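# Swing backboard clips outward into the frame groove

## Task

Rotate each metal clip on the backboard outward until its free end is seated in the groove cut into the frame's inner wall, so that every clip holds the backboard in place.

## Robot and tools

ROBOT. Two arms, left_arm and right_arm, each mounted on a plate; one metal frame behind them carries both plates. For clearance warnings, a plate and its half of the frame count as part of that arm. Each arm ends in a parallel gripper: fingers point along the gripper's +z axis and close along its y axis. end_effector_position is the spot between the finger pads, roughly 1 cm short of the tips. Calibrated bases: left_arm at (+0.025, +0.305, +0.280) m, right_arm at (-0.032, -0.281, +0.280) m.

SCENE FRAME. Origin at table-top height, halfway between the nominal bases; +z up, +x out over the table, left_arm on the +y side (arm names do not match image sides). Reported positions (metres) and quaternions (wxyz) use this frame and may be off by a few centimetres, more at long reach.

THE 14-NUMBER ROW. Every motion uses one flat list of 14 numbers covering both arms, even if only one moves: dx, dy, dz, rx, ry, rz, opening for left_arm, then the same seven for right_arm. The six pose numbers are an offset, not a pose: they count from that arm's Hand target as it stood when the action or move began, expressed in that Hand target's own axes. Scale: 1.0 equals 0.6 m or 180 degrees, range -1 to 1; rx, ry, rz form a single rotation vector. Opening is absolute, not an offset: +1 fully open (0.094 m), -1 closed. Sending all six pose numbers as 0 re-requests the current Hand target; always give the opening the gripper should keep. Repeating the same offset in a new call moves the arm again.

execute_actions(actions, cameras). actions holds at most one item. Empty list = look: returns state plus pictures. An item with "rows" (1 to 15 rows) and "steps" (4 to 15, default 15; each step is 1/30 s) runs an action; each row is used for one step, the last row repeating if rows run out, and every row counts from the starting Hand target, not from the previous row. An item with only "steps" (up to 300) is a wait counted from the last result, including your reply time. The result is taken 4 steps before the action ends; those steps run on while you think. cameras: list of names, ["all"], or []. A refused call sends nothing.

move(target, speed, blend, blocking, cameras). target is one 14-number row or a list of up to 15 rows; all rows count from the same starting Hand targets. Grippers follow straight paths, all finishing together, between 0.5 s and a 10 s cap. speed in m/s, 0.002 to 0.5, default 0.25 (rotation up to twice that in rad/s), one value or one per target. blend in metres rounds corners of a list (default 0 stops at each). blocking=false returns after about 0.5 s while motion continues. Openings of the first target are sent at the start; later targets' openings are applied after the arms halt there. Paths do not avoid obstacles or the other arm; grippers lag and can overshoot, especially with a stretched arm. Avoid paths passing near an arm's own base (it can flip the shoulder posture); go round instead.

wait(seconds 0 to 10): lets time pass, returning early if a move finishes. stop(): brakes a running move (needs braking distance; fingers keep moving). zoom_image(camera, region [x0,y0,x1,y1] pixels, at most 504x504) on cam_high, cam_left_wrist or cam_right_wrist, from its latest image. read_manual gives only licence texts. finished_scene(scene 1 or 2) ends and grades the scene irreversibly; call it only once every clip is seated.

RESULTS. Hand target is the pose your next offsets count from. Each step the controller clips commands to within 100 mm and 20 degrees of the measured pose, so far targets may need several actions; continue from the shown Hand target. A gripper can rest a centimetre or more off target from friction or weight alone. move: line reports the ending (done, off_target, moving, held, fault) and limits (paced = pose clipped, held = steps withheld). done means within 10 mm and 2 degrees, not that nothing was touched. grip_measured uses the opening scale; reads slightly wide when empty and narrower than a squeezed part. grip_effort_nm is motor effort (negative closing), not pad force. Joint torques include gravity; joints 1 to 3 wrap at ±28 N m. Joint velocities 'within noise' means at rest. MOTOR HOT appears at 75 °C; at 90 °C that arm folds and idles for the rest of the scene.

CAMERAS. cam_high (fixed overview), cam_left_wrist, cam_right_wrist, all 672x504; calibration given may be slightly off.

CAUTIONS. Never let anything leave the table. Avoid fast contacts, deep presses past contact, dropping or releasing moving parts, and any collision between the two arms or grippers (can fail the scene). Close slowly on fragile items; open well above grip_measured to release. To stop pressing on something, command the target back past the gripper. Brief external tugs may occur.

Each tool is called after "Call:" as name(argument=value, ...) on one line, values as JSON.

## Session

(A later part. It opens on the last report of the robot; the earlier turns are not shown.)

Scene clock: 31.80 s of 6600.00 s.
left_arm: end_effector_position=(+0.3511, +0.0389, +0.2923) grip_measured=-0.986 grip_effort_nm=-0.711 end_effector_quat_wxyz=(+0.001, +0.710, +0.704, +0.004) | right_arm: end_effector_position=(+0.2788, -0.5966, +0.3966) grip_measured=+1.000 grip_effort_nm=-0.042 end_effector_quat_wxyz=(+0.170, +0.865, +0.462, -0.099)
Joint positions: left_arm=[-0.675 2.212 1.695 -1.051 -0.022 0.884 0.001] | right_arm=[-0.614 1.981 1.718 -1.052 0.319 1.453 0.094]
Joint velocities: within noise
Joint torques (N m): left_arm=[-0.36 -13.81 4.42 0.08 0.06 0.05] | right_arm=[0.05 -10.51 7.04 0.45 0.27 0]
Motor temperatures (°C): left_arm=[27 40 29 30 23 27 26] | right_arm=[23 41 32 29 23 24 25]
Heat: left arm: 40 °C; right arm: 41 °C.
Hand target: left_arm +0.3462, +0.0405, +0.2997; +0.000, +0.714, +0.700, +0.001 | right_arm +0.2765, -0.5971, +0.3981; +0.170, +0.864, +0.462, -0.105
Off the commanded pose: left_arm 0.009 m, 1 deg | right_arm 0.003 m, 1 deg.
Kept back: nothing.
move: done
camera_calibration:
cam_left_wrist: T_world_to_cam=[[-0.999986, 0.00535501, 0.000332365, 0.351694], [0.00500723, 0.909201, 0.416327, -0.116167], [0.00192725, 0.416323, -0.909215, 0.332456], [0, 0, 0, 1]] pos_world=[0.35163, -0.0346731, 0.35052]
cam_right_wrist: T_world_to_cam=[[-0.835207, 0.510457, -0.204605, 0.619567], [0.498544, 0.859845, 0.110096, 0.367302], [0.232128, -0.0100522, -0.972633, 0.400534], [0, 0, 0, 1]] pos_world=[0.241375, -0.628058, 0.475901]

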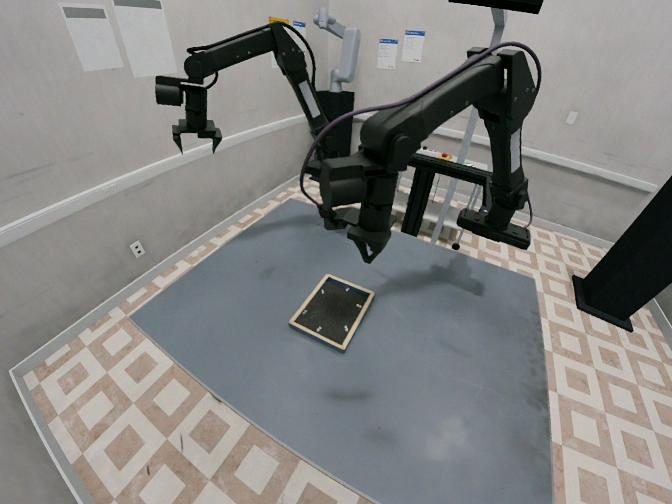

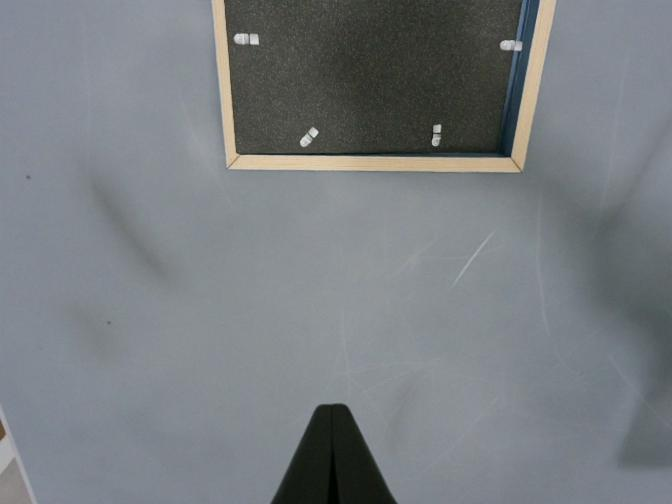

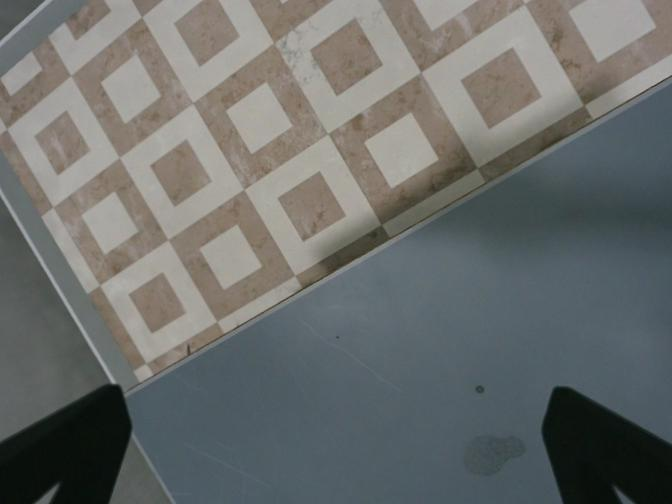

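Call:
move(target=[-0.110,0.110,0.345,0,0,0,-1,0,0,0,0,0,0,1], speed=0.15, cameras=["cam_left_wrist"])

Scene clock: 34.17 s of 6600.00 s.
left_arm: end_effector_position=(+0.4133, -0.0229, +0.0938) grip_measured=-0.986 grip_effort_nm=-0.711 end_effector_quat_wxyz=(+0.003, +0.714, +0.700, +0.004) | right_arm: end_effector_position=(+0.2788, -0.5966, +0.3966) grip_measured=+1.000 grip_effort_nm=-0.037 end_effector_quat_wxyz=(+0.170, +0.865, +0.462, -0.099)
Joint positions: left_arm=[-0.685 2.944 2.263 -0.883 -0.022 0.885 0.001] | right_arm=[-0.614 1.981 1.718 -1.052 0.319 1.453 0.094]
Joint velocities: within noise
Joint torques (N m): left_arm=[-0.72 -13.56 6.83 0.09 0.06 -0.09] | right_arm=[0.02 -10.44 6.93 0.41 0.29 0]
Motor temperatures (°C): left_arm=[27 40 29 30 23 27 26] | right_arm=[23 41 32 29 23 24 25]
Heat: left arm: 40 °C; right arm: 41 °C.
Hand target: left_arm +0.4111, -0.0268, +0.0927; +0.000, +0.714, +0.700, +0.001 | right_arm +0.2765, -0.5971, +0.3981; +0.170, +0.864, +0.462, -0.105
Off the commanded pose: left_arm 0.005 m, 0 deg | right_arm 0.003 m, 1 deg.
Kept back: nothing.
move: done
camera_calibration:
cam_left_wrist: T_world_to_cam=[[-0.999869, 0.0159793, -0.00270303, 0.414748], [0.0134263, 0.910157, 0.414046, 0.0190456], [0.00907635, 0.413955, -0.910252, 0.17466], [0, 0, 0, 1]] pos_world=[0.412853, -0.0962633, 0.15222]
Images, in order (width x height): cam_left_wrist 672x504.

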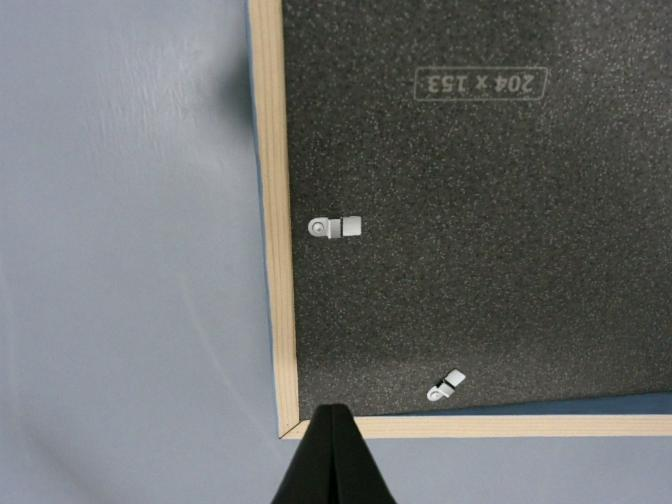

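Call:
move(target=[0,0,0.085,0,0,0,-1,0,0,0,0,0,0,1], speed=0.08, cameras=["cam_left_wrist"])

Scene clock: 35.50 s of 6600.00 s.
left_arm: end_effector_position=(+0.4105, -0.0214, +0.0468) grip_measured=-0.986 grip_effort_nm=-0.711 end_effector_quat_wxyz=(-0.006, +0.714, +0.700, +0.003) | right_arm: end_effector_position=(+0.2788, -0.5966, +0.3966) grip_measured=+1.000 grip_effort_nm=-0.037 end_effector_quat_wxyz=(+0.170, +0.865, +0.462, -0.099)
Joint positions: left_arm=[-0.685 3.095 2.383 -0.869 -0.022 0.885 0.001] | right_arm=[-0.614 1.981 1.718 -1.052 0.319 1.453 0.094]
Joint velocities: within noise
Joint torques (N m): left_arm=[-0.61 -12.94 6.69 0.27 0.06 -0.07] | right_arm=[0.12 -10.51 6.98 0.42 0.29 -0.03]
Motor temperatures (°C): left_arm=[27 40 29 30 23 27 26] | right_arm=[23 41 32 29 23 24 25]
Heat: left arm: 40 °C; right arm: 41 °C.
Hand target: left_arm +0.4112, -0.0267, +0.0418; +0.000, +0.714, +0.700, +0.001 | right_arm +0.2765, -0.5971, +0.3981; +0.170, +0.864, +0.462, -0.105
Off the commanded pose: left_arm 0.007 m, 1 deg | right_arm 0.003 m, 1 deg.
Kept back: nothing.
move: done
camera_calibration:
cam_left_wrist: T_world_to_cam=[[-0.99981, 0.016174, 0.0108434, 0.411177], [0.0192466, 0.905389, 0.424147, 0.0342008], [-0.00295733, 0.424276, -0.905528, 0.136236], [0, 0, 0, 1]] pos_world=[0.410844, -0.0954168, 0.1044]
Images, in order (width x height): cam_left_wrist 672x504.

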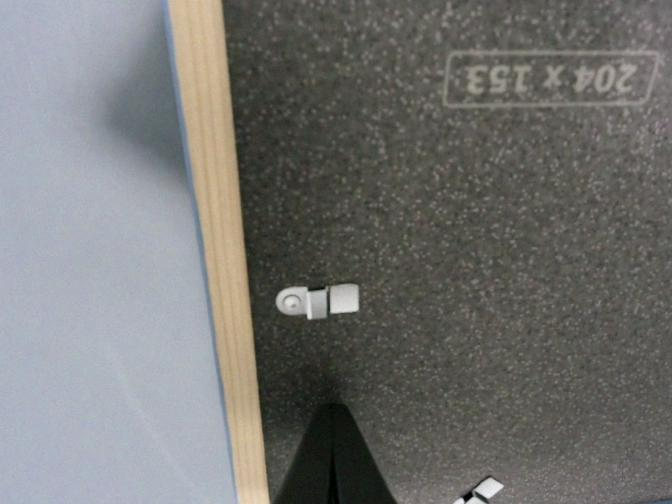

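Call:
move(target=[0,0.008,0.014,0,0,0,-1,0,0,0,0,0,0,1], speed=0.04, cameras=["cam_left_wrist"])

Call:
move(target=[0,0,0.014,0,0,0,-1,0,0,0,0,0,0,1], speed=0.04, cameras=["cam_left_wrist"])

Scene clock: 36.43 s of 6600.00 s.
left_arm: end_effector_position=(+0.4148, -0.0251, +0.0449) grip_measured=-0.986 grip_effort_nm=-0.706 end_effector_quat_wxyz=(+0.004, +0.714, +0.700, +0.004) | right_arm: end_effector_position=(+0.2788, -0.5966, +0.3966) grip_measured=+1.000 grip_effort_nm=-0.037 end_effector_quat_wxyz=(+0.170, +0.865, +0.462, -0.099)
Joint positions: left_arm=[-0.685 3.107 2.4 -0.854 -0.022 0.885 0.001] | right_arm=[-0.614 1.981 1.718 -1.052 0.319 1.453 0.094]
Joint velocities: within noise
Joint torques (N m): left_arm=[-0.13 -12.67 5.33 0.5 0.05 -0.01] | right_arm=[-0.02 -10.48 7.09 0.44 0.28 -0.01]
Motor temperatures (°C): left_arm=[27 40 29 30 23 27 26] | right_arm=[23 41 32 29 23 24 25]
Heat: left arm: 40 °C; right arm: 41 °C.
Hand target: left_arm +0.4160, -0.0269, +0.0334; +0.000, +0.714, +0.700, +0.001 | right_arm +0.2765, -0.5971, +0.3981; +0.170, +0.864, +0.462, -0.105
Off the commanded pose: left_arm 0.012 m, 1 deg | right_arm 0.003 m, 1 deg.
joint sent to its limit (left arm) — joint 2 (shoulder), upper limit.
Kept back: nothing.
move: off_target (left_arm)
camera_calibration:
cam_left_wrist: T_world_to_cam=[[-0.999863, 0.0159426, -0.00446978, 0.416258], [0.012677, 0.91077, 0.412718, 0.0416507], [0.0106507, 0.412605, -0.910848, 0.130368], [0, 0, 0, 1]] pos_world=[0.414284, -0.0983609, 0.103416]
Images, in order (width x height): cam_left_wrist 672x504.

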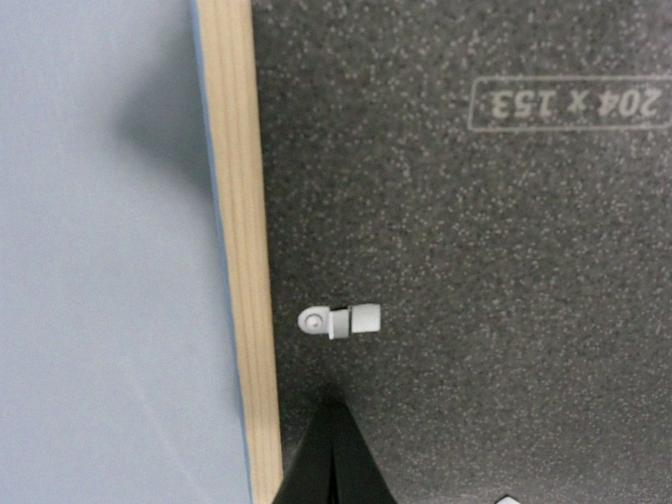

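Scene clock: 37.13 s of 6600.00 s.
left_arm: end_effector_position=(+0.4181, -0.0278, +0.0445) grip_measured=-0.986 grip_effort_nm=-0.706 end_effector_quat_wxyz=(+0.013, +0.714, +0.700, +0.005) | right_arm: end_effector_position=(+0.2788, -0.5966, +0.3966) grip_measured=+1.000 grip_effort_nm=-0.032 end_effector_quat_wxyz=(+0.170, +0.865, +0.462, -0.099)
Joint positions: left_arm=[-0.685 3.107 2.398 -0.834 -0.022 0.885 0.001] | right_arm=[-0.614 1.981 1.718 -1.052 0.319 1.453 0.094]
Joint velocities: within noise
Joint torques (N m): left_arm=[-0.1 -12.71 3.29 0.72 0.07 -0.01] | right_arm=[-0.05 -10.51 7.06 0.41 0.28 0.01]
Motor temperatures (°C): left_arm=[27 40 29 30 23 27 26] | right_arm=[23 41 32 29 23 24 25]
Heat: left arm: 40 °C; right arm: 41 °C.
Hand target: left_arm +0.4161, -0.0269, +0.0250; +0.000, +0.714, +0.700, +0.001 | right_arm +0.2765, -0.5971, +0.3981; +0.170, +0.864, +0.462, -0.105
Off the commanded pose: left_arm 0.020 m, 2 deg | right_arm 0.003 m, 1 deg.
joint sent to its limit (left arm) — joint 2 (shoulder), upper limit.
Kept back: nothing.
move: off_target (left_arm)
camera_calibration:
cam_left_wrist: T_world_to_cam=[[-0.999711, 0.0155641, -0.0183062, 0.420067], [0.00688746, 0.915506, 0.402245, 0.047279], [0.0230201, 0.402003, -0.915349, 0.125879], [0, 0, 0, 1]] pos_world=[0.416723, -0.100426, 0.103896]
Images, in order (width x height): cam_left_wrist 672x504.

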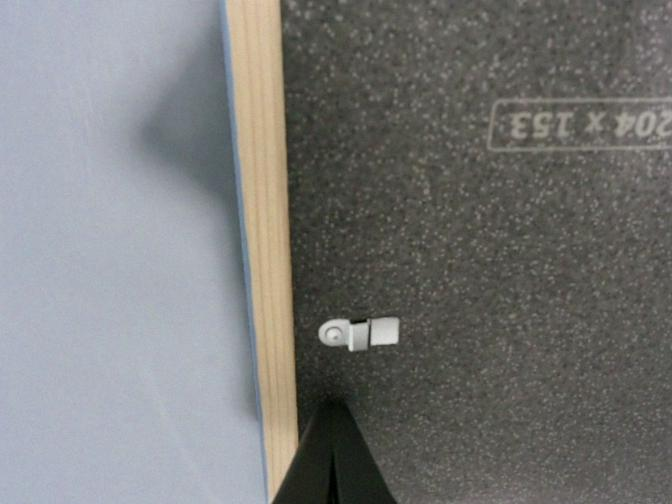

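Call:
move(target=[[0,0,-0.058,0,-0.125,0,-1,0,0,0,0,0,0,1],[0,0,-0.02,0,-0.125,0,-1,0,0,0,0,0,0,1]], speed=0.06, cameras=["cam_left_wrist"])

Scene clock: 41.57 s of 6600.00 s.
left_arm: end_effector_position=(+0.4137, -0.0254, +0.0447) grip_measured=-0.986 grip_effort_nm=-0.706 end_effector_quat_wxyz=(+0.131, +0.699, +0.690, -0.135) | right_arm: end_effector_position=(+0.2788, -0.5966, +0.3966) grip_measured=+1.000 grip_effort_nm=-0.032 end_effector_quat_wxyz=(+0.170, +0.865, +0.462, -0.099)
Joint positions: left_arm=[-0.575 2.917 1.899 -0.339 0.301 0.959 0.001] | right_arm=[-0.614 1.981 1.718 -1.052 0.319 1.453 0.094]
Joint velocities: within noise
Joint torques (N m): left_arm=[0.14 -11.47 5.82 0.65 0.31 0.04] | right_arm=[-0.02 -10.54 7.05 0.41 0.29 -0.01]
Motor temperatures (°C): left_arm=[27 41 29 30 23 27 26] | right_arm=[23 42 32 29 23 24 25]
Heat: left arm: 41 °C; right arm: 42 °C.
Hand target: left_arm +0.4160, -0.0267, +0.0369; +0.137, +0.701, +0.686, -0.139 | right_arm +0.2765, -0.5971, +0.3981; +0.170, +0.864, +0.462, -0.105
Off the commanded pose: left_arm 0.008 m, 1 deg | right_arm 0.003 m, 1 deg.
Kept back: nothing.
move: done
camera_calibration:
cam_left_wrist: T_world_to_cam=[[-0.999845, 0.0143745, 0.010181, 0.414473], [0.0148381, 0.998784, 0.0470203, 0.05974], [-0.00949268, 0.047164, -0.998842, 0.133326], [0, 0, 0, 1]] pos_world=[0.414788, -0.0719134, 0.126143]
Images, in order (width x height): cam_left_wrist 672x504.

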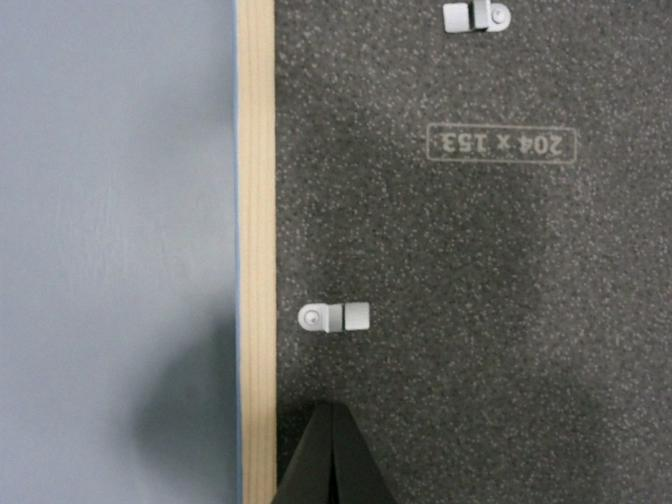

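Call:
move(target=[0,0,0.018,0,0,0,-1,0,0,0,0,0,0,1], speed=0.04, cameras=["cam_left_wrist"])

Call:
move(target=[0,0,0.015,0,0,0,-1,0,0,0,0,0,0,1], speed=0.04, cameras=["cam_left_wrist"])

Scene clock: 42.50 s of 6600.00 s.
left_arm: end_effector_position=(+0.4195, -0.0335, +0.0447) grip_measured=-0.986 grip_effort_nm=-0.706 end_effector_quat_wxyz=(+0.143, +0.699, +0.686, -0.142) | right_arm: end_effector_position=(+0.2788, -0.5966, +0.3966) grip_measured=+1.000 grip_effort_nm=-0.037 end_effector_quat_wxyz=(+0.170, +0.865, +0.462, -0.099)
Joint positions: left_arm=[-0.575 2.939 1.941 -0.338 0.322 0.959 0.001] | right_arm=[-0.614 1.981 1.718 -1.052 0.319 1.453 0.094]
Joint velocities: within noise
Joint torques (N m): left_arm=[-0.39 -10.43 5.48 0.69 0.06 -0.02] | right_arm=[0.02 -10.52 7.06 0.43 0.26 -0.03]
Motor temperatures (°C): left_arm=[27 41 29 30 23 27 26] | right_arm=[23 42 32 29 23 24 25]
Heat: left arm: 41 °C; right arm: 42 °C.
Hand target: left_arm +0.4161, -0.0309, +0.0270; +0.137, +0.701, +0.686, -0.139 | right_arm +0.2765, -0.5971, +0.3981; +0.170, +0.864, +0.462, -0.105
Off the commanded pose: left_arm 0.018 m, 1 deg | right_arm 0.003 m, 1 deg.
Kept back: nothing.
move: off_target (left_arm)
camera_calibration:
cam_left_wrist: T_world_to_cam=[[-0.999817, 0.0188203, 0.0035577, 0.420768], [0.0188836, 0.999647, 0.0187079, 0.0673529], [-0.00320435, 0.0187717, -0.999819, 0.130278], [0, 0, 0, 1]] pos_world=[0.419837, -0.0776936, 0.127498]
Images, in order (width x height): cam_left_wrist 672x504.

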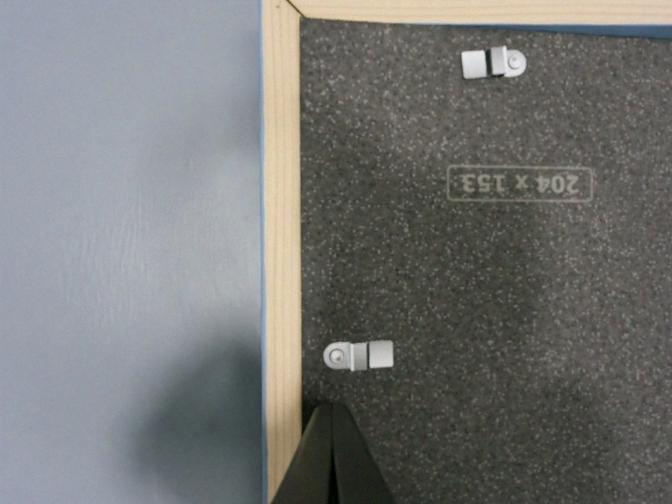

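Scene clock: 43.20 s of 6600.00 s.
left_arm: end_effector_position=(+0.4237, -0.0396, +0.0447) grip_measured=-0.986 grip_effort_nm=-0.706 end_effector_quat_wxyz=(+0.151, +0.699, +0.683, -0.148) | right_arm: end_effector_position=(+0.2788, -0.5966, +0.3966) grip_measured=+1.000 grip_effort_nm=-0.037 end_effector_quat_wxyz=(+0.170, +0.865, +0.462, -0.099)
Joint positions: left_arm=[-0.575 2.957 1.974 -0.338 0.338 0.959 0.001] | right_arm=[-0.614 1.981 1.718 -1.052 0.319 1.453 0.094]
Joint velocities: within noise
Joint torques (N m): left_arm=[-0.84 -9.54 5.16 0.74 -0.11 -0.08] | right_arm=[0.03 -10.65 7.04 0.43 0.3 -0.04]
Motor temperatures (°C): left_arm=[27 41 29 30 23 27 26] | right_arm=[23 42 32 29 23 24 25]
Heat: left arm: 41 °C; right arm: 42 °C.
Hand target: left_arm +0.4160, -0.0343, +0.0186; +0.137, +0.701, +0.686, -0.139 | right_arm +0.2765, -0.5971, +0.3981; +0.170, +0.864, +0.462, -0.105
Off the commanded pose: left_arm 0.028 m, 2 deg | right_arm 0.003 m, 1 deg.
Kept back: nothing.
move: off_target (left_arm)
camera_calibration:
cam_left_wrist: T_world_to_cam=[[-0.999749, 0.0223588, -0.00103233, 0.425398], [0.0223612, 0.999747, -0.00236345, 0.072776], [0.000979227, -0.00238594, -0.999997, 0.127742], [0, 0, 0, 1]] pos_world=[0.423539, -0.0819642, 0.128353]
Images, in order (width x height): cam_left_wrist 672x504.

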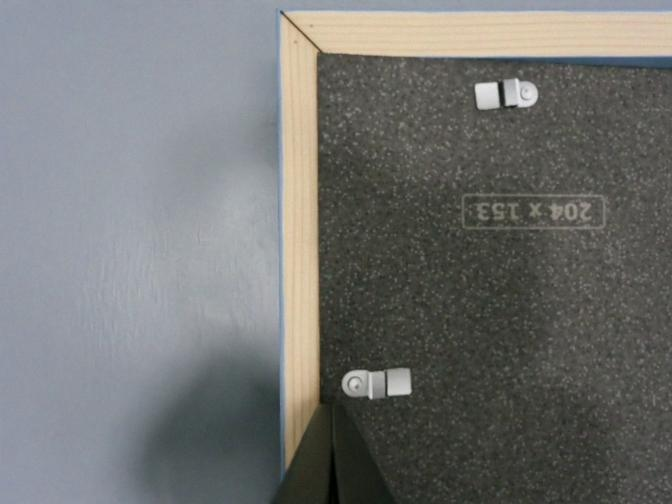

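Call:
zoom_image(camera="cam_left_wrist", region=[260, 0, 480, 240])

Call:
zoom_image(camera="cam_high", region=[285, 270, 355, 355])

Scaled by 2.100 from the camera's 672x504 image, which has a finer 960x720 frame.

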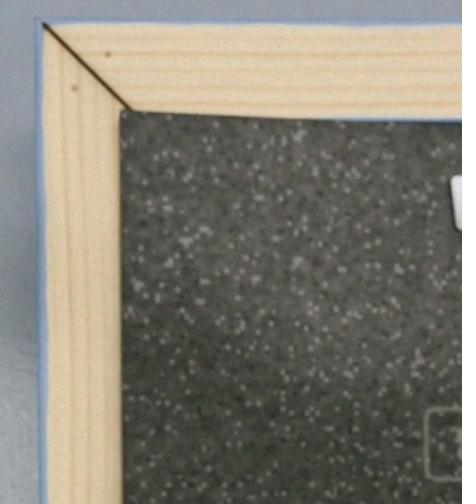

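This scene's latest camera images include none from cam_high. They are from: cam_left_wrist. cam_high's image comes with the result of a call that names it in "cameras".

Call:
move(target=[-0.0584,0.0006,-0.0595,0,0,0,-0.47,0,0,0,0,0,0,1], speed=0.08, cameras=["cam_left_wrist"])

Scene clock: 45.73 s of 6600.00 s.
left_arm: end_effector_position=(+0.4060, -0.0457, +0.0438) grip_measured=-0.473 grip_effort_nm=0.164 end_effector_quat_wxyz=(+0.123, +0.703, +0.686, -0.140) | right_arm: end_effector_position=(+0.2788, -0.5966, +0.3966) grip_measured=+1.000 grip_effort_nm=-0.037 end_effector_quat_wxyz=(+0.170, +0.865, +0.462, -0.099)
Joint positions: left_arm=[-0.616 2.95 1.974 -0.388 0.303 0.929 0.025] | right_arm=[-0.614 1.981 1.718 -1.052 0.319 1.453 0.094]
Joint velocities: within noise
Joint torques (N m): left_arm=[-0.25 -18.03 4.79 0.39 0.18 -0.12] | right_arm=[0.08 -10.59 6.93 0.44 0.33 -0.02]
Motor temperatures (°C): left_arm=[27 41 29 30 23 27 26] | right_arm=[23 42 32 29 23 24 25]
Heat: left arm: 41 °C; right arm: 42 °C.
Hand target: left_arm +0.4159, -0.0531, +0.0650; +0.137, +0.701, +0.686, -0.139 | right_arm +0.2765, -0.5971, +0.3981; +0.170, +0.864, +0.462, -0.105
Off the commanded pose: left_arm 0.024 m, 2 deg | right_arm 0.003 m, 1 deg.
Kept back: nothing.
move: off_target (left_arm)
camera_calibration:
cam_left_wrist: T_world_to_cam=[[-0.999246, 0.0279273, 0.0269846, 0.406698], [0.0292263, 0.998371, 0.0490068, 0.0742187], [-0.025572, 0.0497585, -0.998434, 0.140013], [0, 0, 0, 1]] pos_world=[0.407802, -0.0924226, 0.125182]
Images, in order (width x height): cam_left_wrist 672x504.

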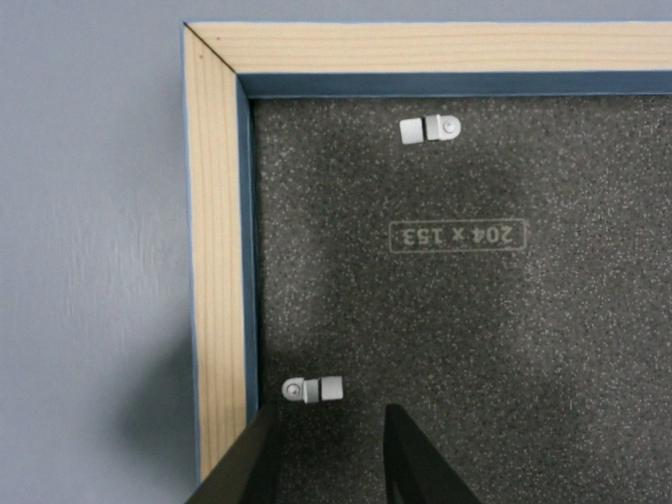

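Call:
move(target=[-0.03,0,-0.05,0,0,0,-0.47,0,0,0,0,0,0,1], speed=0.08)

Scene clock: 47.03 s of 6600.00 s.
left_arm: end_effector_position=(+0.4165, -0.0552, +0.0875) grip_measured=-0.473 grip_effort_nm=0.164 end_effector_quat_wxyz=(+0.135, +0.702, +0.686, -0.137) | right_arm: end_effector_position=(+0.2788, -0.5966, +0.3966) grip_measured=+1.000 grip_effort_nm=-0.027 end_effector_quat_wxyz=(+0.170, +0.865, +0.462, -0.099)
Joint positions: left_arm=[-0.621 2.851 1.963 -0.448 0.299 0.919 0.025] | right_arm=[-0.614 1.981 1.718 -1.052 0.319 1.453 0.094]
Joint velocities: within noise
Joint torques (N m): left_arm=[-0.65 -17.26 3.88 0.43 0.18 -0.13] | right_arm=[0.02 -10.5 6.93 0.46 0.29 -0.04]
Motor temperatures (°C): left_arm=[27 42 29 30 23 27 26] | right_arm=[23 42 32 29 23 24 25]
Heat: left arm: 42 °C; right arm: 42 °C.
Hand target: left_arm +0.4157, -0.0582, +0.0997; +0.137, +0.701, +0.686, -0.139 | right_arm +0.2765, -0.5971, +0.3981; +0.170, +0.864, +0.462, -0.105
Off the commanded pose: left_arm 0.013 m, 0 deg | right_arm 0.003 m, 1 deg.
Kept back: nothing.
move: off_target (left_arm)
camera_calibration:
cam_left_wrist: T_world_to_cam=[[-0.999722, 0.0227022, 0.00634781, 0.418001], [0.0229194, 0.999069, 0.0365431, 0.0849841], [-0.0055123, 0.0366784, -0.999312, 0.175361], [0, 0, 0, 1]] pos_world=[0.416904, -0.100826, 0.169481]
cam_right_wrist: T_world_to_cam=[[-0.835207, 0.510457, -0.204605, 0.619567], [0.498544, 0.859845, 0.110096, 0.367302], [0.232128, -0.0100522, -0.972633, 0.400534], [0, 0, 0, 1]] pos_world=[0.241375, -0.628058, 0.475901]

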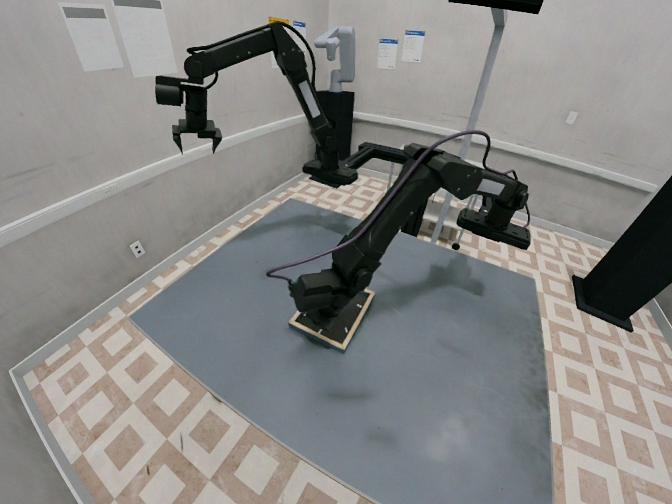

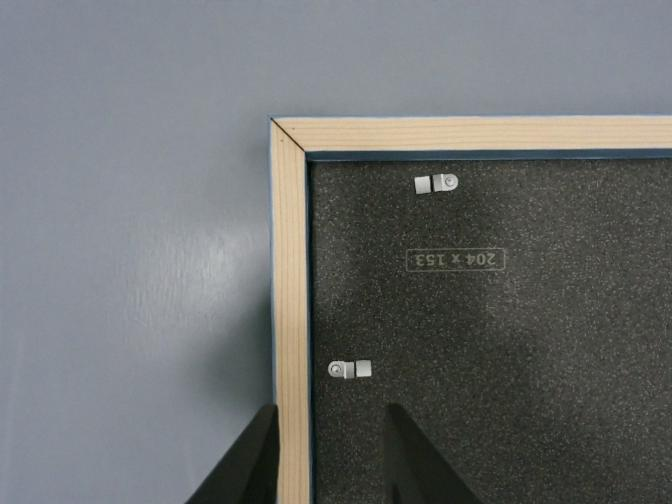

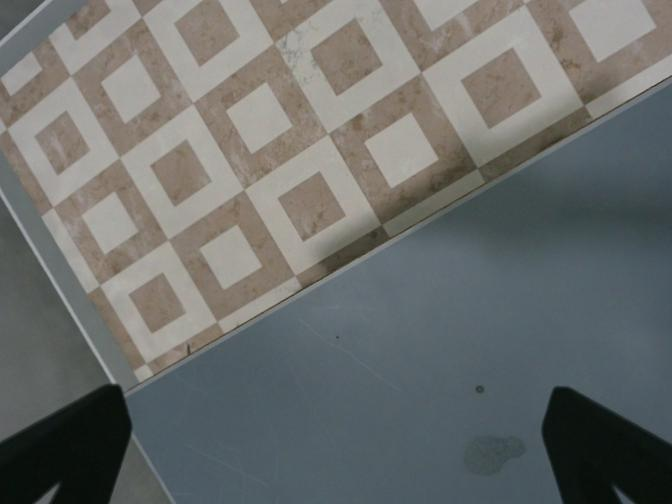

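Call:
move(target=[0.007,-0.167,-0.201,0,0,0,-0.47,0,0,0,0,0,0,1], speed=0.2, cameras=["cam_left_wrist"])

Call:
zoom_image(camera="cam_left_wrist", region=[400, 40, 620, 340])

Scene clock: 48.57 s of 6600.00 s.
left_arm: end_effector_position=(+0.3160, -0.0039, +0.2021) grip_measured=-0.473 grip_effort_nm=0.164 end_effector_quat_wxyz=(+0.127, +0.702, +0.686, -0.139) | right_arm: end_effector_position=(+0.2788, -0.5966, +0.3966) grip_measured=+1.000 grip_effort_nm=-0.032 end_effector_quat_wxyz=(+0.170, +0.865, +0.462, -0.099)
Joint positions: left_arm=[-0.674 2.226 1.239 -0.351 0.288 0.867 0.025] | right_arm=[-0.614 1.981 1.718 -1.052 0.319 1.453 0.094]
Joint velocities: within noise
Joint torques (N m): left_arm=[-0.47 -12.93 3.49 0.64 0.16 -0.13] | right_arm=[-0.01 -10.55 7.01 0.44 0.28 -0.04]
Motor temperatures (°C): left_arm=[27 42 29 30 23 27 26] | right_arm=[23 42 32 29 23 24 25]
Heat: left arm: 42 °C; right arm: 42 °C.
Hand target: left_arm +0.3163, -0.0063, +0.2093; +0.137, +0.701, +0.686, -0.139 | right_arm +0.2765, -0.5971, +0.3981; +0.170, +0.864, +0.462, -0.105
Off the commanded pose: left_arm 0.008 m, 1 deg | right_arm 0.003 m, 1 deg.
Kept back: nothing.
move: done
camera_calibration:
cam_left_wrist: T_world_to_cam=[[-0.999495, 0.0251774, 0.0193848, 0.312915], [0.0260506, 0.998593, 0.0461951, 0.0289659], [-0.0181944, 0.0466768, -0.998744, 0.291341], [0, 0, 0, 1]] pos_world=[0.317303, -0.0504024, 0.283571]
Images, in order (width x height): cam_left_wrist 672x504.

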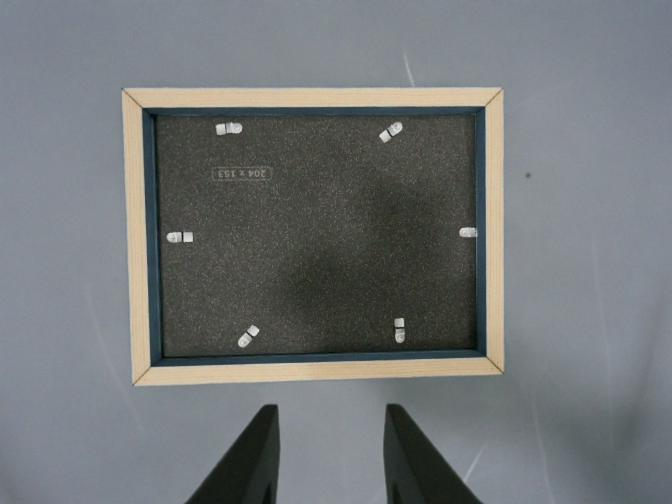

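Scaled by 1.680 from the camera's 672x504 image, which has a finer 960x720 frame.

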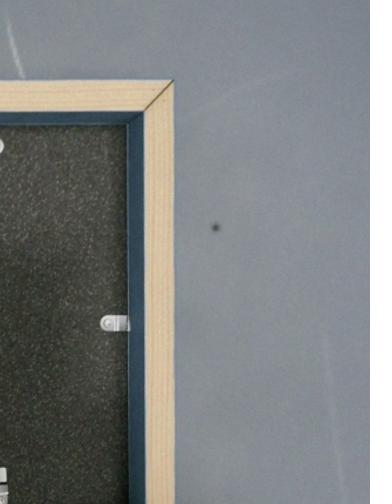

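Call:
move(target=[0.051,-0.1735,0.1755,0,0.125,0,-0.2,0,0,0,0,0,0,1], speed=0.2, cameras=["cam_left_wrist"])

Scene clock: 51.33 s of 6600.00 s.
left_arm: end_effector_position=(+0.2099, -0.0159, +0.1019) grip_measured=-0.203 grip_effort_nm=0.164 end_effector_quat_wxyz=(+0.004, +0.719, +0.695, -0.003) | right_arm: end_effector_position=(+0.2788, -0.5966, +0.3966) grip_measured=+1.000 grip_effort_nm=-0.042 end_effector_quat_wxyz=(+0.170, +0.865, +0.462, -0.099)
Joint positions: left_arm=[-1.027 2.486 1.261 -0.341 -0.009 0.556 0.037] | right_arm=[-0.614 1.981 1.718 -1.052 0.319 1.453 0.094]
Joint velocities: within noise
Joint torques (N m): left_arm=[-0.01 -9.96 4.51 0.11 -0.06 -0.11] | right_arm=[-0.02 -10.56 7.12 0.42 0.28 -0.03]
Motor temperatures (°C): left_arm=[27 42 28 30 23 27 26] | right_arm=[23 42 32 29 23 24 25]
Heat: left arm: 42 °C; right arm: 42 °C.
Hand target: left_arm +0.2123, -0.0161, +0.1002; +0.000, +0.714, +0.700, +0.001 | right_arm +0.2765, -0.5971, +0.3981; +0.170, +0.864, +0.462, -0.105
Off the commanded pose: left_arm 0.003 m, 1 deg | right_arm 0.003 m, 1 deg.
Kept back: nothing.
move: done
camera_calibration:
cam_left_wrist: T_world_to_cam=[[-0.999536, 0.0298217, 0.00612178, 0.210531], [0.0297565, 0.914542, 0.403396, 0.00979303], [0.00643134, 0.403391, -0.915005, 0.181884], [0, 0, 0, 1]] pos_world=[0.208972, -0.0886048, 0.161185]
Images, in order (width x height): cam_left_wrist 672x504.

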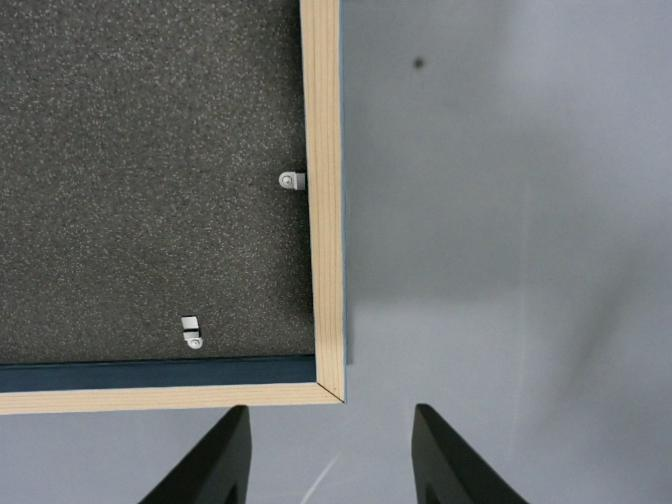

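Call:
move(target=[0,0.001,0.123,0,0,0,-0.2,0,0,0,0,0,0,1], speed=0.12, cameras=["cam_left_wrist"])

Scene clock: 52.87 s of 6600.00 s.
left_arm: end_effector_position=(+0.2074, -0.0129, +0.0297) grip_measured=-0.203 grip_effort_nm=0.173 end_effector_quat_wxyz=(-0.007, +0.718, +0.696, +0.001) | right_arm: end_effector_position=(+0.2788, -0.5966, +0.3966) grip_measured=+1.000 grip_effort_nm=-0.037 end_effector_quat_wxyz=(+0.170, +0.865, +0.462, -0.099)
Joint positions: left_arm=[-1.027 2.728 1.361 -0.223 -0.011 0.555 0.037] | right_arm=[-0.614 1.981 1.718 -1.052 0.319 1.453 0.094]
Joint velocities: within noise
Joint torques (N m): left_arm=[0.36 -10.28 3.62 0.3 -0.06 -0.08] | right_arm=[-0.01 -10.55 6.98 0.43 0.31 -0.02]
Motor temperatures (°C): left_arm=[27 42 28 30 23 27 26] | right_arm=[23 42 32 29 23 24 25]
Heat: left arm: 42 °C; right arm: 42 °C.
Hand target: left_arm +0.2130, -0.0161, +0.0264; +0.000, +0.714, +0.700, +0.001 | right_arm +0.2765, -0.5971, +0.3981; +0.170, +0.864, +0.462, -0.105
Off the commanded pose: left_arm 0.007 m, 1 deg | right_arm 0.003 m, 1 deg.
Kept back: nothing.
move: done
camera_calibration:
cam_left_wrist: T_world_to_cam=[[-0.999445, 0.0287475, 0.0168364, 0.208006], [0.0331677, 0.906072, 0.421822, 0.0348556], [-0.00312868, 0.422146, -0.906522, 0.116623], [0, 0, 0, 1]] pos_world=[0.207099, -0.0867932, 0.0875164]
Images, in order (width x height): cam_left_wrist 672x504.

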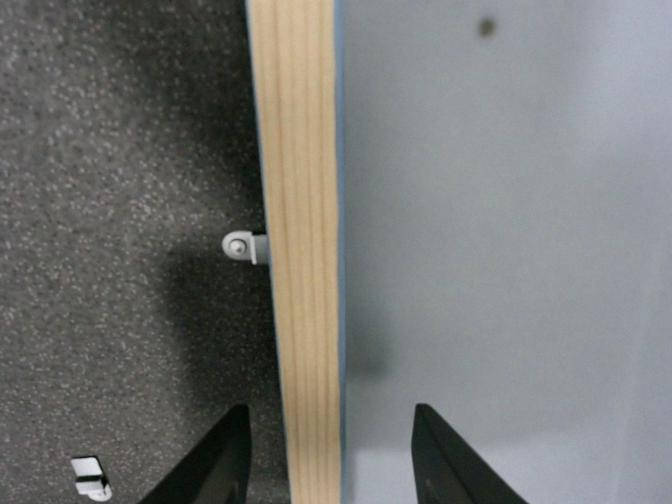

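Call:
move(target=[0,0,0,0,0,0,-0.83,0,0,0,0,0,0,1], speed=0.1, cameras=["cam_left_wrist"])

Scene clock: 53.87 s of 6600.00 s.
left_arm: end_effector_position=(+0.2087, -0.0132, +0.0297) grip_measured=-0.781 grip_effort_nm=-1.009 end_effector_quat_wxyz=(-0.005, +0.718, +0.696, +0.002) | right_arm: end_effector_position=(+0.2788, -0.5966, +0.3966) grip_measured=+1.000 grip_effort_nm=-0.037 end_effector_quat_wxyz=(+0.170, +0.865, +0.462, -0.099)
Joint positions: left_arm=[-1.026 2.728 1.362 -0.22 -0.014 0.554 0.01] | right_arm=[-0.614 1.981 1.718 -1.052 0.319 1.453 0.094]
Joint velocities: within noise
Joint torques (N m): left_arm=[0.27 -10.26 3.59 0.28 -0.02 -0.08] | right_arm=[-0.1 -10.48 6.89 0.44 0.32 -0.01]
Motor temperatures (°C): left_arm=[27 42 28 30 23 27 26] | right_arm=[23 43 32 29 23 24 25]
Heat: left arm: 42 °C; right arm: 43 °C.
Hand target: left_arm +0.2129, -0.0160, +0.0264; +0.000, +0.714, +0.700, +0.001 | right_arm +0.2765, -0.5971, +0.3981; +0.170, +0.864, +0.462, -0.105
Off the commanded pose: left_arm 0.006 m, 1 deg | right_arm 0.003 m, 1 deg.
Kept back: nothing.
move: done
camera_calibration:
cam_left_wrist: T_world_to_cam=[[-0.999566, 0.026857, 0.0121174, 0.209515], [0.0294624, 0.906654, 0.420845, 0.0358777], [0.000316364, 0.42102, -0.907051, 0.116056], [0, 0, 0, 1]] pos_world=[0.208331, -0.0870173, 0.0876307]
Images, in order (width x height): cam_left_wrist 672x504.

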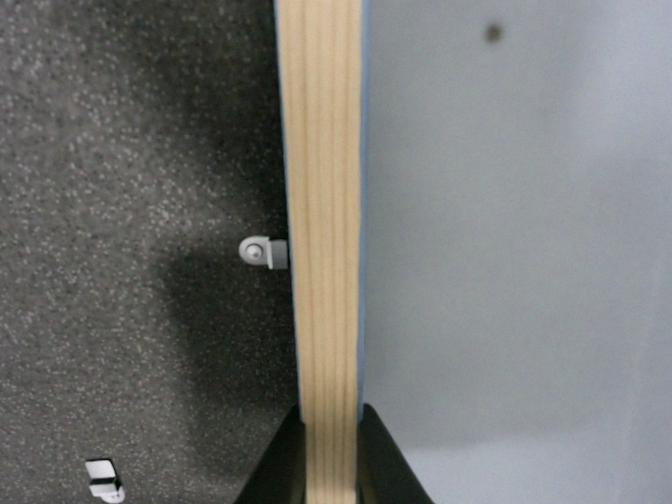

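Call:
move(target=[0.083,-0.094,-0.002,0,0,0,-0.83,0,0,0,0,0,0,1], speed=0.05)

Scene clock: 55.90 s of 6600.00 s.
left_arm: end_effector_position=(+0.1664, +0.0259, +0.0280) grip_measured=-0.781 grip_effort_nm=-1.009 end_effector_quat_wxyz=(+0.016, +0.717, +0.697, +0.000) | right_arm: end_effector_position=(+0.2788, -0.5966, +0.3966) grip_measured=+1.000 grip_effort_nm=-0.042 end_effector_quat_wxyz=(+0.170, +0.865, +0.462, -0.099)
Joint positions: left_arm=[-1.085 2.655 1.052 0.058 -0.022 0.494 0.01] | right_arm=[-0.614 1.981 1.718 -1.052 0.319 1.453 0.094]
Joint velocities: within noise
Joint torques (N m): left_arm=[-0.8 -10.11 0.01 0.15 0.07 -0.18] | right_arm=[0.17 -10.45 6.99 0.45 0.29 -0.02]
Motor temperatures (°C): left_arm=[27 42 28 30 23 27 26] | right_arm=[23 43 32 29 23 24 25]
Heat: left arm: 42 °C; right arm: 43 °C.
Hand target: left_arm +0.1576, +0.0348, +0.0275; +0.000, +0.714, +0.700, +0.001 | right_arm +0.2765, -0.5971, +0.3981; +0.170, +0.864, +0.462, -0.105
Off the commanded pose: left_arm 0.013 m, 2 deg | right_arm 0.003 m, 1 deg.
Kept back: nothing.
move: off_target (left_arm)
camera_calibration:
cam_left_wrist: T_world_to_cam=[[-0.999561, 0.0254221, -0.0151952, 0.167013], [0.0174488, 0.920035, 0.391447, 0.00487735], [0.0239315, 0.39101, -0.920075, 0.0952435], [0, 0, 0, 1]] pos_world=[0.164576, -0.0459743, 0.0882598]
cam_right_wrist: T_world_to_cam=[[-0.835207, 0.510457, -0.204605, 0.619567], [0.498544, 0.859845, 0.110096, 0.367302], [0.232128, -0.0100522, -0.972633, 0.400534], [0, 0, 0, 1]] pos_world=[0.241375, -0.628058, 0.475901]

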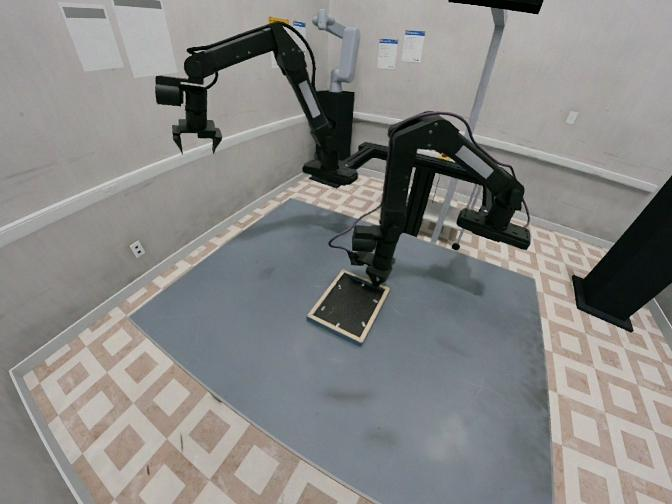

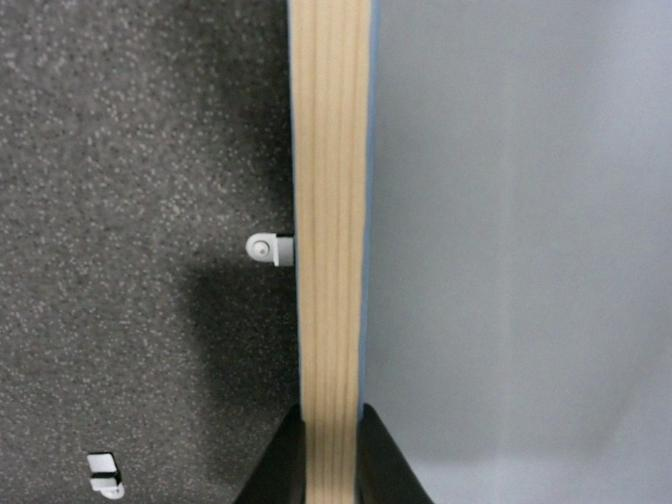

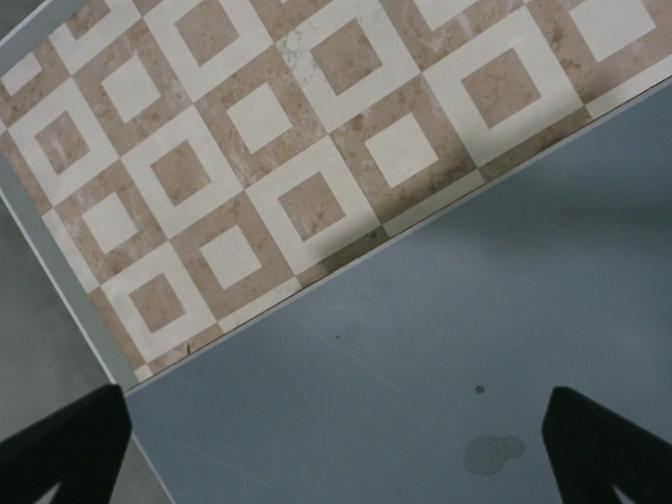

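Call:
move(target=[0.02,-0.025,-0.002,0,0,0,-0.83,0,0,0,0,0,0,1], speed=0.05, cameras=[])

Call:
move(target=[0,0,0,0,0,0,-0.5,0,0,0,0,0,0,1], speed=0.05, cameras=[])

Scene clock: 56.87 s of 6600.00 s.
left_arm: end_effector_position=(+0.1500, +0.0405, +0.0277) grip_measured=-0.781 grip_effort_nm=-1.013 end_effector_quat_wxyz=(+0.012, +0.718, +0.696, +0.001) | right_arm: end_effector_position=(+0.2788, -0.5966, +0.3966) grip_measured=+1.000 grip_effort_nm=-0.032 end_effector_quat_wxyz=(+0.170, +0.865, +0.462, -0.099)
Joint positions: left_arm=[-1.113 2.643 0.972 0.118 -0.022 0.467 0.01] | right_arm=[-0.614 1.981 1.718 -1.052 0.319 1.453 0.094]
Joint velocities: within noise
Joint torques (N m): left_arm=[-0.77 -9.98 -0.16 0.12 0.08 -0.2] | right_arm=[-0.02 -10.61 7.05 0.41 0.31 0]
Motor temperatures (°C): left_arm=[27 42 28 30 23 27 26] | right_arm=[23 43 32 29 23 24 25]
Heat: left arm: 42 °C; right arm: 43 °C.
Hand target: left_arm +0.1428, +0.0472, +0.0287; +0.000, +0.714, +0.700, +0.001 | right_arm +0.2765, -0.5971, +0.3981; +0.170, +0.864, +0.462, -0.105
Off the commanded pose: left_arm 0.010 m, 1 deg | right_arm 0.003 m, 1 deg.
Kept back: nothing.
move: done
No camera images: "cameras" was empty.

Scene clock: 57.57 s of 6600.00 s.
left_arm: end_effector_position=(+0.1472, +0.0454, +0.0273) grip_measured=-0.503 grip_effort_nm=0.168 end_effector_quat_wxyz=(+0.007, +0.715, +0.699, +0.003) | right_arm: end_effector_position=(+0.2788, -0.5966, +0.3966) grip_measured=+1.000 grip_effort_nm=-0.027 end_effector_quat_wxyz=(+0.170, +0.865, +0.462, -0.099)
Joint positions: left_arm=[-1.115 2.643 0.962 0.116 -0.022 0.459 0.023] | right_arm=[-0.614 1.981 1.718 -1.052 0.319 1.453 0.094]
Joint velocities: within noise
Joint torques (N m): left_arm=[-0.66 -9.91 0.43 0.14 0.08 -0.12] | right_arm=[-0.1 -10.58 6.93 0.44 0.29 -0.02]
Motor temperatures (°C): left_arm=[27 42 28 30 23 27 26] | right_arm=[23 43 32 29 23 24 25]
Heat: left arm: 42 °C; right arm: 43 °C.
Hand target: left_arm +0.1428, +0.0472, +0.0287; +0.000, +0.714, +0.700, +0.001 | right_arm +0.2765, -0.5971, +0.3981; +0.170, +0.864, +0.462, -0.105
Off the commanded pose: left_arm 0.005 m, 1 deg | right_arm 0.003 m, 1 deg.
Kept back: nothing.
move: done
No camera images: "cameras" was empty.

Call:
move(target=[[0,0,-0.1,0,0,0,-0.2,0,0,0,0,0,0,1],[0.01,0.18,-0.3,0,-0.125,0,-0.2,0,0,0,0,0,0,1]], speed=0.2, blend=0.03, cameras=["cam_left_wrist"])

Scene clock: 59.73 s of 6600.00 s.
left_arm: end_effector_position=(+0.2460, +0.0584, +0.1988) grip_measured=-0.203 grip_effort_nm=0.168 end_effector_quat_wxyz=(+0.125, +0.697, +0.693, -0.132) | right_arm: end_effector_position=(+0.2788, -0.5966, +0.3966) grip_measured=+1.000 grip_effort_nm=-0.037 end_effector_quat_wxyz=(+0.170, +0.865, +0.462, -0.099)
Joint positions: left_arm=[-0.673 1.987 0.793 -0.146 0.272 0.853 0.037] | right_arm=[-0.614 1.981 1.718 -1.052 0.319 1.453 0.094]
Joint velocities: within noise
Joint torques (N m): left_arm=[-0.16 -9.69 5.03 0.43 0.33 0.02] | right_arm=[-0.14 -10.43 6.95 0.45 0.29 -0.02]
Motor temperatures (°C): left_arm=[27 41 28 30 23 27 26] | right_arm=[23 43 32 29 23 24 25]
Heat: left arm: 41 °C; right arm: 43 °C.
Hand target: left_arm +0.2507, +0.0509, +0.2089; +0.137, +0.701, +0.686, -0.139 | right_arm +0.2765, -0.5971, +0.3981; +0.170, +0.864, +0.462, -0.105
Off the commanded pose: left_arm 0.013 m, 2 deg | right_arm 0.003 m, 1 deg.
Kept back: nothing.
move: off_target (left_arm)
camera_calibration:
cam_left_wrist: T_world_to_cam=[[-0.999833, 0.00735933, 0.0167221, 0.243041], [0.00835341, 0.998153, 0.0601766, -0.0297275], [-0.0162484, 0.0603062, -0.998048, 0.282471], [0, 0, 0, 1]] pos_world=[0.247839, 0.0108492, 0.279645]
Images, in order (width x height): cam_left_wrist 672x504.

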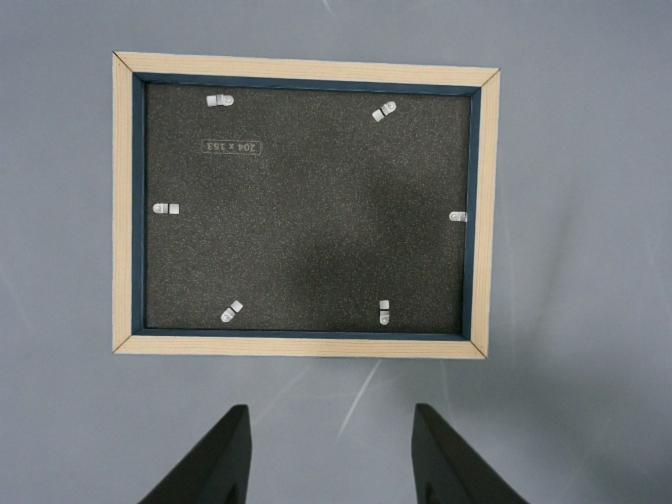

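Call:
move(target=[0.0142,0.1935,0.212,0,0.125,0,0.42,0,0,0,0,0,0,1], speed=0.2, cameras=["cam_left_wrist"])

Scene clock: 62.60 s of 6600.00 s.
left_arm: end_effector_position=(+0.3675, +0.0098, +0.0920) grip_measured=+0.417 grip_effort_nm=0.168 end_effector_quat_wxyz=(+0.006, +0.710, +0.704, -0.001) | right_arm: end_effector_position=(+0.2788, -0.5966, +0.3966) grip_measured=+1.000 grip_effort_nm=-0.037 end_effector_quat_wxyz=(+0.170, +0.865, +0.462, -0.099)
Joint positions: left_arm=[-0.691 2.714 1.751 -0.595 -0.011 0.869 0.067] | right_arm=[-0.614 1.981 1.718 -1.052 0.319 1.453 0.094]
Joint velocities: within noise
Joint torques (N m): left_arm=[-0.75 -11.6 5.94 0.11 -0.05 0] | right_arm=[-0.06 -10.71 6.99 0.49 0.31 -0.01]
Motor temperatures (°C): left_arm=[27 41 28 30 23 27 26] | right_arm=[23 43 32 29 23 24 25]
Heat: left arm: 41 °C; right arm: 43 °C.
Hand target: left_arm +0.3660, +0.0079, +0.0882; +0.000, +0.714, +0.700, +0.001 | right_arm +0.2765, -0.5971, +0.3981; +0.170, +0.864, +0.462, -0.105
Off the commanded pose: left_arm 0.004 m, 1 deg | right_arm 0.003 m, 1 deg.
Kept back: nothing.
move: done
camera_calibration:
cam_left_wrist: T_world_to_cam=[[-0.999981, 0.00605307, -0.000774409, 0.368396], [0.00522743, 0.915153, 0.403073, -0.00536618], [0.00314853, 0.403061, -0.915168, 0.16271], [0, 0, 0, 1]] pos_world=[0.367905, -0.0629013, 0.151355]
Images, in order (width x height): cam_left_wrist 672x504.

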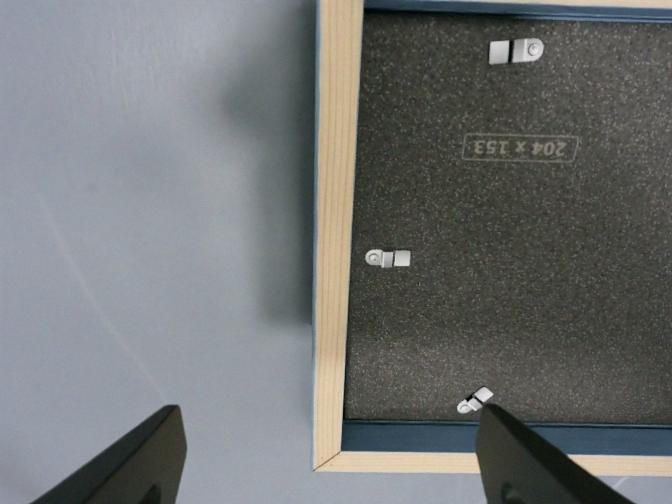

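Call:
move(target=[0.001,0.001,0.082,0,0,0.006,0.42,0,0,0,0,0,0,1], speed=0.12, cameras=["cam_left_wrist"])

Scene clock: 64.00 s of 6600.00 s.
left_arm: end_effector_position=(+0.3617, +0.0139, +0.0408) grip_measured=+0.417 grip_effort_nm=0.164 end_effector_quat_wxyz=(-0.009, +0.717, +0.697, -0.001) | right_arm: end_effector_position=(+0.2788, -0.5966, +0.3966) grip_measured=+1.000 grip_effort_nm=-0.037 end_effector_quat_wxyz=(+0.170, +0.865, +0.462, -0.099)
Joint positions: left_arm=[-0.692 2.866 1.828 -0.551 -0.013 0.886 0.067] | right_arm=[-0.614 1.981 1.718 -1.052 0.319 1.453 0.094]
Joint velocities: within noise
Joint torques (N m): left_arm=[-0.46 -12.31 5.39 0.28 -0.04 0.05] | right_arm=[-0.12 -10.47 7.02 0.45 0.31 -0.04]
Motor temperatures (°C): left_arm=[27 41 28 30 23 27 26] | right_arm=[23 43 32 29 23 24 25]
Heat: left arm: 41 °C; right arm: 43 °C.
Hand target: left_arm +0.3667, +0.0084, +0.0390; +0.000, +0.721, +0.693, +0.001 | right_arm +0.2765, -0.5971, +0.3981; +0.170, +0.864, +0.462, -0.105
Off the commanded pose: left_arm 0.008 m, 1 deg | right_arm 0.003 m, 1 deg.
Kept back: nothing.
move: done
camera_calibration:
cam_left_wrist: T_world_to_cam=[[-0.999454, 0.0241826, 0.0224939, 0.361111], [0.03142, 0.90606, 0.421981, 0.00139358], [-0.0101762, 0.422457, -0.906326, 0.118397], [0, 0, 0, 1]] pos_world=[0.362075, -0.060013, 0.0985955]
Images, in order (width x height): cam_left_wrist 672x504.

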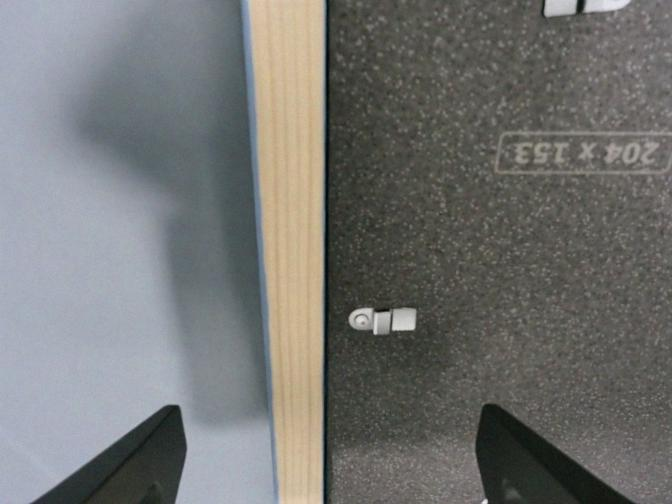

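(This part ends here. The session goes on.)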